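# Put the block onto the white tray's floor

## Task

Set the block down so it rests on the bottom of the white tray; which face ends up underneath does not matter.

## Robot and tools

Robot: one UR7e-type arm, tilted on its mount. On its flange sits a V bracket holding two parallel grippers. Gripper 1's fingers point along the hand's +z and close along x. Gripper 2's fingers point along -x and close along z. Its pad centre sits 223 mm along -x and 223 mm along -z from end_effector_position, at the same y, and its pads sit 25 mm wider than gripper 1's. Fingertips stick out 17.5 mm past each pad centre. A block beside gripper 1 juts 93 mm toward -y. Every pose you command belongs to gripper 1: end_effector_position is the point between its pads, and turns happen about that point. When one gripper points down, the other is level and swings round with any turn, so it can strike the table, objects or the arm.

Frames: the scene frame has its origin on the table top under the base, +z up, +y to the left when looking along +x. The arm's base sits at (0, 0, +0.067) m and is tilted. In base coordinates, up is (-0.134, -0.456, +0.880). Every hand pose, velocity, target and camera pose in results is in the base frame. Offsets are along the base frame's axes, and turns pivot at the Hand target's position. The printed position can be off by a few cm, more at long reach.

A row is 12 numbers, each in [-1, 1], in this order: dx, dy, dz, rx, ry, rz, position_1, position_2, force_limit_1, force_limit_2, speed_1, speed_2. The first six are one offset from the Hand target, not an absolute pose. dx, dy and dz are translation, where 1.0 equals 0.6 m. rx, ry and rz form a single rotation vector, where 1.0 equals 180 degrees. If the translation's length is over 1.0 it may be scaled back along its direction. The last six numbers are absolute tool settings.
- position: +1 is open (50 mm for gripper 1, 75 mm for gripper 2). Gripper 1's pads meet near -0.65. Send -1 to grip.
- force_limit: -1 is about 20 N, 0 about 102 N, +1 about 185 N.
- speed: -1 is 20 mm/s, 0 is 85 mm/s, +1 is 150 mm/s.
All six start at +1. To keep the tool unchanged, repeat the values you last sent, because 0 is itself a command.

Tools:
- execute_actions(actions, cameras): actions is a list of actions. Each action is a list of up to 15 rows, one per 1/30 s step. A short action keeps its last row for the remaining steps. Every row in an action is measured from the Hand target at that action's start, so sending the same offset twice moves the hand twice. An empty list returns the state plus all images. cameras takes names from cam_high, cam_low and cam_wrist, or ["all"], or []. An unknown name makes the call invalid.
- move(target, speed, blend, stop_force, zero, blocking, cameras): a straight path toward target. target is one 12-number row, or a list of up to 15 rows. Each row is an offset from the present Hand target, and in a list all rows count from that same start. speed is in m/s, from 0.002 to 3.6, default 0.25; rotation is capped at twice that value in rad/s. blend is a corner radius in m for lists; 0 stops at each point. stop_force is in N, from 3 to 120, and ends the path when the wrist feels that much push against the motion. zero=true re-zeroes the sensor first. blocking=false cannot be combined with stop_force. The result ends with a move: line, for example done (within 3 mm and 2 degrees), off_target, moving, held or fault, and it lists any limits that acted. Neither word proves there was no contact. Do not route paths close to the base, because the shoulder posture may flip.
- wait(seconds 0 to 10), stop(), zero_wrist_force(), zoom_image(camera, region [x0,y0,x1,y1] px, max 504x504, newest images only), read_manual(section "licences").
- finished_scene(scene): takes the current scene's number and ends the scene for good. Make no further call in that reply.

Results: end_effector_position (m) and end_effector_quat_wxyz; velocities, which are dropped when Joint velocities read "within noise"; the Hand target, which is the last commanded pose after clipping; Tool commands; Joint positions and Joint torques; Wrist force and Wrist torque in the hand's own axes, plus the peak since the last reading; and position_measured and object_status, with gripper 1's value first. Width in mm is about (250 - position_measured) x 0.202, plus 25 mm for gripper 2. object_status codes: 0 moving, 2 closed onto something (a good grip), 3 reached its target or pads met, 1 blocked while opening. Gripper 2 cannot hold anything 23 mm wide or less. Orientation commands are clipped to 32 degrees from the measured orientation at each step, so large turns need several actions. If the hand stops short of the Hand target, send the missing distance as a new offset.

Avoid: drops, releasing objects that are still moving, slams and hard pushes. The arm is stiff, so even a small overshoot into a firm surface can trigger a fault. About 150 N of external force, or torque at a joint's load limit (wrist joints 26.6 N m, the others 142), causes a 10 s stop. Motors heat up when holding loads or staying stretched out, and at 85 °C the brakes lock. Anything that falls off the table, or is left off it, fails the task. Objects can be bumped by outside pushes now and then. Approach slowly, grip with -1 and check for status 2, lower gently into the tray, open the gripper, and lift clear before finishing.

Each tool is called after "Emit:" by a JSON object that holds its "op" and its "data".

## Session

Emit:
{"op": "execute_actions", "data": {"actions": []}}

Scene clock: 0.00 s.
end_effector_position=(+0.2135, +0.2111, +0.3260) position_measured=(+3, +3) object_status=(+3, +3) end_effector_quat_wxyz=(-0.412, -0.024, +0.911, -0.014)
Joint positions: [0.218 -1.727 1.773 -1.553 -1.567 -1.407]
Joint velocities: within noise
Joint torques (N m): no reading
Wrist force (N): no reading
Wrist torque (N m): no reading
Wrist force, peak (N): no reading
Hand target: +0.2135, +0.2111, +0.3260; -0.412, -0.024, +0.911, -0.014
Tool commands: gripper/position_1=+1.0 gripper/position_2=+1.0 gripper/force_limit_1=+1.0 gripper/force_limit_2=+1.0 gripper/speed_1=+1.0 gripper/speed_2=+1.0

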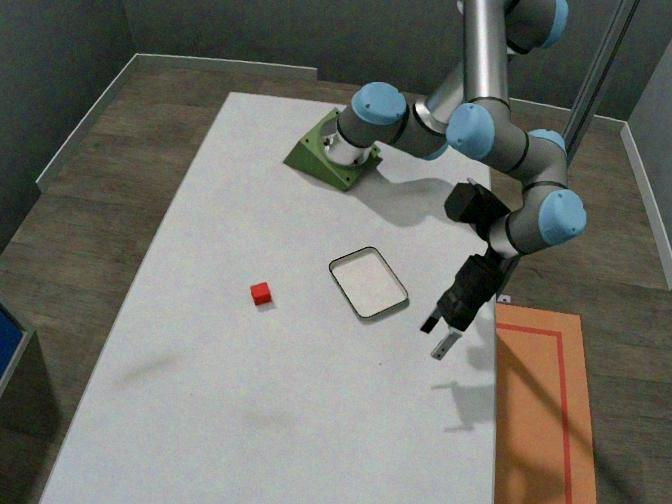

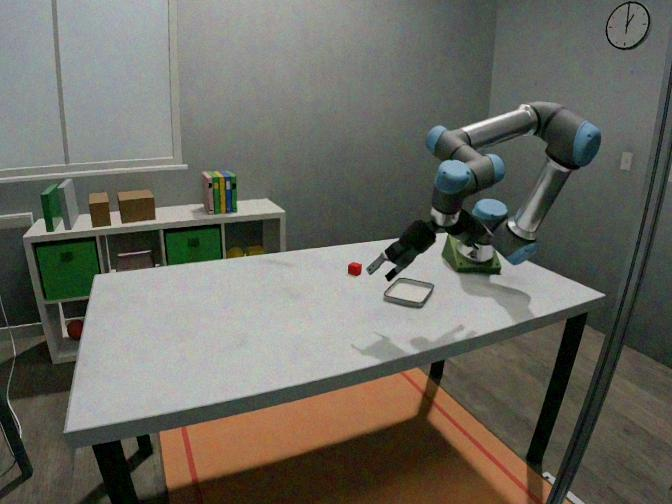

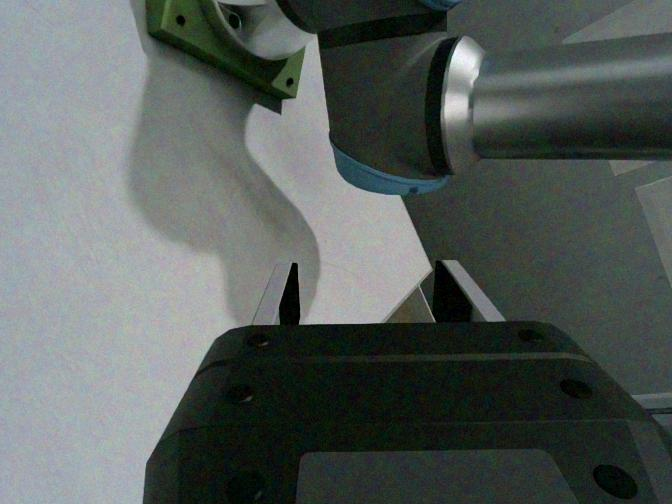

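Emit:
{"op": "move", "data": {"target": [0.2678,-0.4203,-0.1562,-0.1024,-0.0829,-0.602,1,1,-0.5,1,-0.2,1], "speed": 0.6, "cameras": ["cam_wrist"]}}

Scene clock: 8.63 s.
end_effector_position=(+0.3741, -0.0410, +0.2323) position_measured=(+3, +3) object_status=(+3, +3) end_effector_quat_wxyz=(-0.148, +0.777, +0.579, +0.196)
Joint positions: [-0.696 -1.905 2.073 -1.855 -1.837 -0.422]
Joint torques (N m): [-14.26 0.61 -19.49 -6.27 -4.78 2.53]
Wrist force (N): [1.6 4.0 2.3]
Wrist torque (N m): [0.46 -0.86 -0.24]
Wrist force, peak (N): [1.6 4.0 2.4]
Hand target: +0.3742, -0.0410, +0.2323; -0.147, +0.778, +0.579, +0.196
Off the commanded pose: 0.000 m, 0 deg.
move: done
Images, in order (width x height): cam_wrist 672x504.

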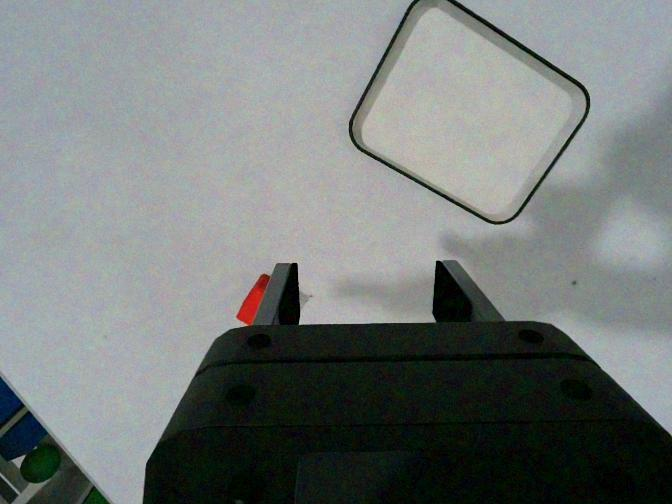

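Emit:
{"op": "move", "data": {"target": [0.1558,-0.105,-0.258,-0.0446,-0.152,0.2933,1,1,-0.5,1,-0.2,1], "speed": 0.5, "cameras": ["cam_wrist"]}}

Emit:
{"op": "zoom_image", "data": {"camera": "cam_wrist", "region": [240, 180, 480, 360]}}

Scene clock: 15.47 s.
end_effector_position=(+0.4676, -0.1040, +0.0775) position_measured=(+3, +3) object_status=(+3, +3) end_effector_quat_wxyz=(-0.030, +0.384, +0.890, +0.243)
Joint positions: [-0.775 -1.401 2.256 -3.014 -1.259 -1.265]
Joint torques (N m): [-26.75 -13.67 -18.73 -7.56 0.45 -3.08]
Wrist force (N): [1.0 3.9 1.9]
Wrist torque (N m): [0.38 -0.80 -0.15]
Wrist force, peak (N): [1.6 4.1 2.4]
Hand target: +0.4677, -0.1040, +0.0775; -0.030, +0.384, +0.890, +0.243
Off the commanded pose: 0.000 m, 0 deg.
move: done
Images, in order (width x height): cam_wrist 672x504.

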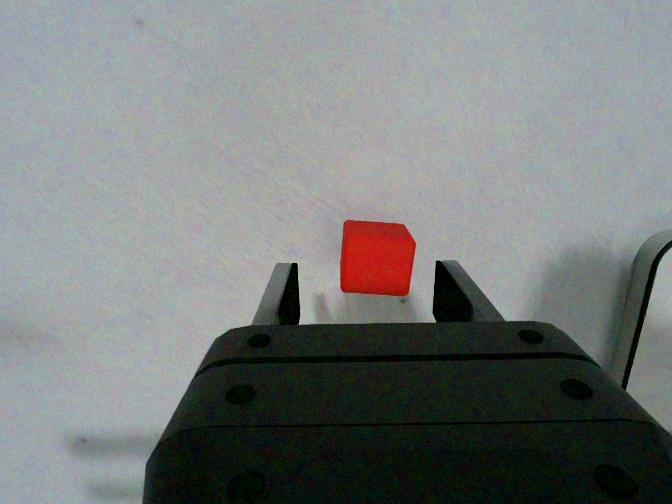

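Scaled by 2.100 from the camera's 672x504 image, which has a finer 960x720 frame.

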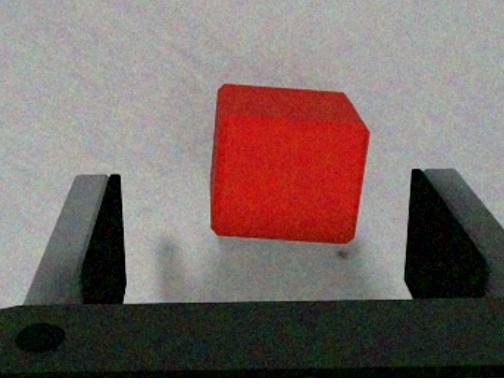

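Emit:
{"op": "move", "data": {"target": [[0.0237,0.0805,-0.059,0.0024,0.0081,-0.0157,1,1,-0.5,1,-0.2,1],[0.0327,0.1113,-0.1183,0.0024,0.0081,-0.0157,1,1,-0.5,1,-0.2,1]], "speed": [0.15,0.06], "stop_force": 12, "cameras": ["cam_wrist"]}}

Scene clock: 21.63 s.
end_effector_position=(+0.4873, -0.0373, +0.0065) position_measured=(+3, +3) object_status=(+3, +3) end_effector_quat_wxyz=(-0.037, +0.409, +0.879, +0.243)
Joint positions: [-0.611 -1.225 2.316 -3.269 -1.388 -1.09]
Joint torques (N m): [-8.59 -22.74 -11.33 -7.17 -3.6 2.71]
Wrist force (N): [1.2 3.6 1.9]
Wrist torque (N m): [0.38 -0.84 -0.25]
Wrist force, peak (N): [1.9 4.4 2.9]
Hand target: +0.4873, -0.0373, +0.0065; -0.037, +0.409, +0.879, +0.243
Off the commanded pose: 0.000 m, 0 deg.
move: done
Images, in order (width x height): cam_wrist 672x504.

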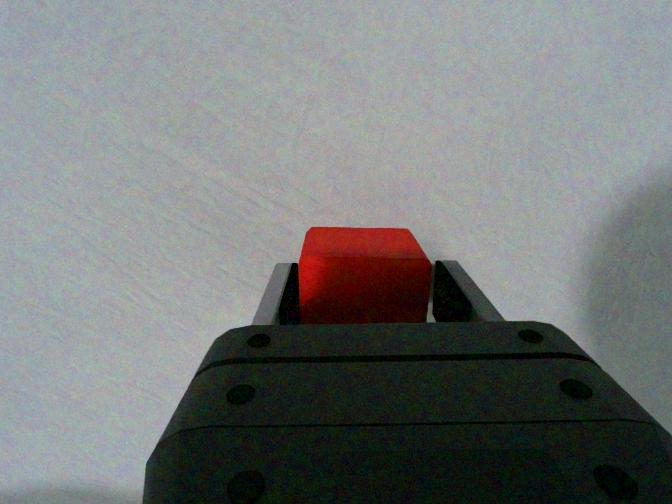

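Emit:
{"op": "execute_actions", "data": {"actions": [[[0,0,0,0,0,0,-1,1,-0.5,1,-0.2,1]]]}}

Emit:
{"op": "move", "data": {"target": [[-0.0223,-0.076,0.1466,0,0,0,-1,1,-0.5,1,-0.2,1],[-0.2073,0.2407,0.2827,0,0,0,-1,1,-0.5,1,-0.2,1],[-0.1917,0.2938,0.18,0,0,0,-1,1,-0.5,1,-0.2,1]], "speed": [0.25,0.3,0.2], "blend": [0.03,0.03,0], "cameras": ["cam_high","cam_wrist"]}}

Scene clock: 25.30 s.
end_effector_position=(+0.4873, -0.0373, +0.0065) position_measured=(+62, +3) object_status=(+2, +3) end_effector_quat_wxyz=(-0.037, +0.409, +0.879, +0.243)
Joint positions: [-0.611 -1.225 2.316 -3.269 -1.388 -1.09]
Joint torques (N m): [-8.95 -21.83 -10.52 -6.48 -3.34 2.47]
Wrist force (N): [1.3 4.0 1.0]
Wrist torque (N m): [0.43 -0.87 -0.26]
Wrist force, peak (N): [1.4 3.8 2.2]
Hand target: +0.4873, -0.0373, +0.0065; -0.037, +0.409, +0.879, +0.243
Off the commanded pose: 0.000 m, 0 deg.

Scene clock: 27.67 s.
end_effector_position=(+0.3722, +0.1390, +0.1146) position_measured=(+62, +3) object_status=(+2, +3) end_effector_quat_wxyz=(-0.037, +0.409, +0.879, +0.243)
Joint positions: [-0.288 -1.841 2.538 -2.898 -1.576 -0.826]
Joint torques (N m): [1.37 -5.2 -13.83 -7.05 -4.47 2.42]
Wrist force (N): [1.1 3.3 1.7]
Wrist torque (N m): [0.33 -0.81 -0.11]
Wrist force, peak (N): [1.6 4.3 4.8]
Hand target: +0.3723, +0.1390, +0.1145; -0.037, +0.409, +0.879, +0.243
Off the commanded pose: 0.000 m, 0 deg.
move: done
Images, in order (width x height): cam_high 672x504, cam_wrist 672x504.

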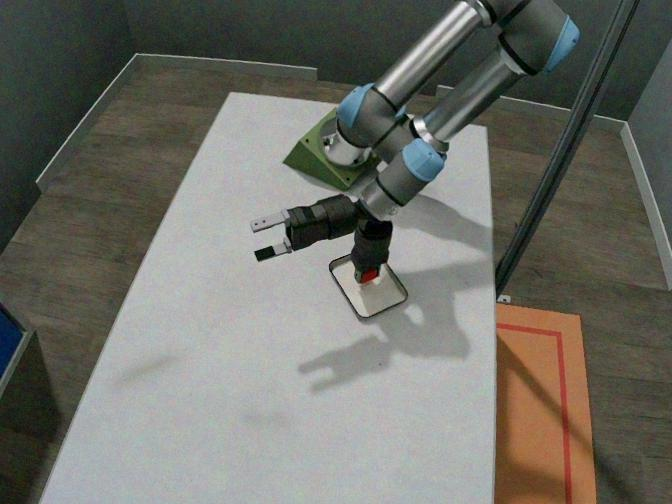

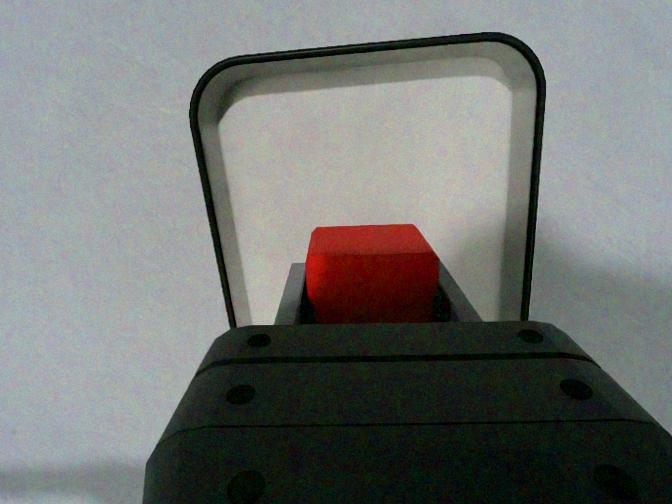

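Emit:
{"op": "move", "data": {"target": [0.0059,0.0202,-0.039,0,0,0,-1,1,-0.5,1,-0.2,1], "speed": 0.025, "stop_force": 6}}

Emit:
{"op": "execute_actions", "data": {"actions": [[[0,0,0,0,0,0,1,1,-0.5,1,-0.5,1]]]}}

Emit:
{"op": "move", "data": {"target": [-0.0268,-0.0912,0.176,0,0,0,1,1,-0.5,1,-0.5,1], "speed": 0.25, "cameras": ["cam_wrist"]}}

Scene clock: 31.47 s.
end_effector_position=(+0.3758, +0.1511, +0.0911) position_measured=(+62, +3) object_status=(+2, +3) end_effector_quat_wxyz=(-0.037, +0.409, +0.879, +0.243)
Joint positions: [-0.241 -1.754 2.561 -3.008 -1.604 -0.788]
Joint torques (N m): [2.25 -7.84 -11.75 -6.78 -4.41 2.75]
Wrist force (N): [1.1 3.9 1.9]
Wrist torque (N m): [0.40 -0.83 -0.13]
Wrist force, peak (N): [1.2 4.0 2.1]
Hand target: +0.3758, +0.1511, +0.0911; -0.037, +0.409, +0.879, +0.243
Off the commanded pose: 0.000 m, 0 deg.
move: done

Scene clock: 32.17 s.
end_effector_position=(+0.3758, +0.1511, +0.0911) position_measured=(+3, +3) object_status=(+3, +3) end_effector_quat_wxyz=(-0.037, +0.409, +0.879, +0.243)
Joint positions: [-0.241 -1.754 2.561 -3.008 -1.604 -0.788]
Joint torques (N m): [1.99 -6.76 -11.51 -6.82 -4.37 2.78]
Wrist force (N): [1.0 3.7 1.8]
Wrist torque (N m): [0.36 -0.81 -0.12]
Wrist force, peak (N): [1.2 3.9 2.0]
Hand target: +0.3758, +0.1511, +0.0911; -0.037, +0.409, +0.879, +0.243
Off the commanded pose: 0.000 m, 0 deg.

Scene clock: 33.57 s.
end_effector_position=(+0.3598, +0.0965, +0.1966) position_measured=(+3, +3) object_status=(+3, +3) end_effector_quat_wxyz=(-0.037, +0.409, +0.879, +0.243) end_effector_velocity=(+0.000, +0.000, +0.001) end_effector_angular_velocity=(+0.001, +0.000, -0.001)
Joint positions: [-0.459 -2.062 2.411 -2.545 -1.476 -0.964]
Joint velocities: [-0.003 -0.003 -0.001 0.005 0.002 -0.001]
Joint torques (N m): [-14.33 -11.49 -36.71 -4.31 -0.38 -2.79]
Wrist force (N): [1.3 3.3 1.8]
Wrist torque (N m): [0.21 -0.81 -0.08]
Wrist force, peak (N): [1.3 3.3 4.9]
Hand target: +0.3597, +0.0964, +0.1967; -0.037, +0.409, +0.879, +0.243
Off the commanded pose: 0.000 m, 0 deg.
move: done
Images, in order (width x height): cam_wrist 672x504.

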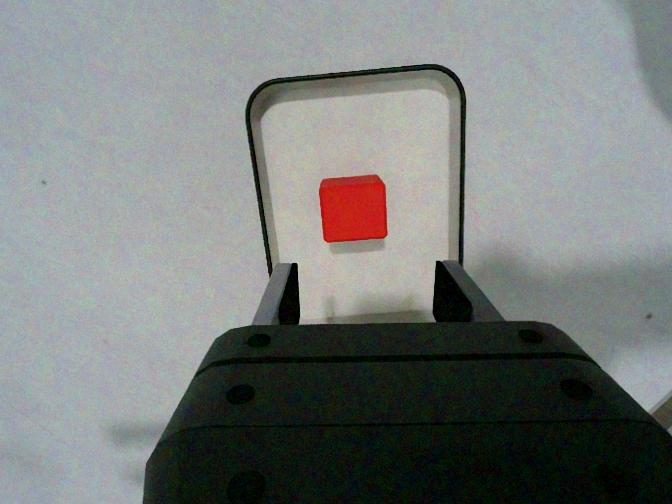

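Emit:
{"op": "finished_scene", "data": {"scene": 3}}

The scene is finished: the task was done.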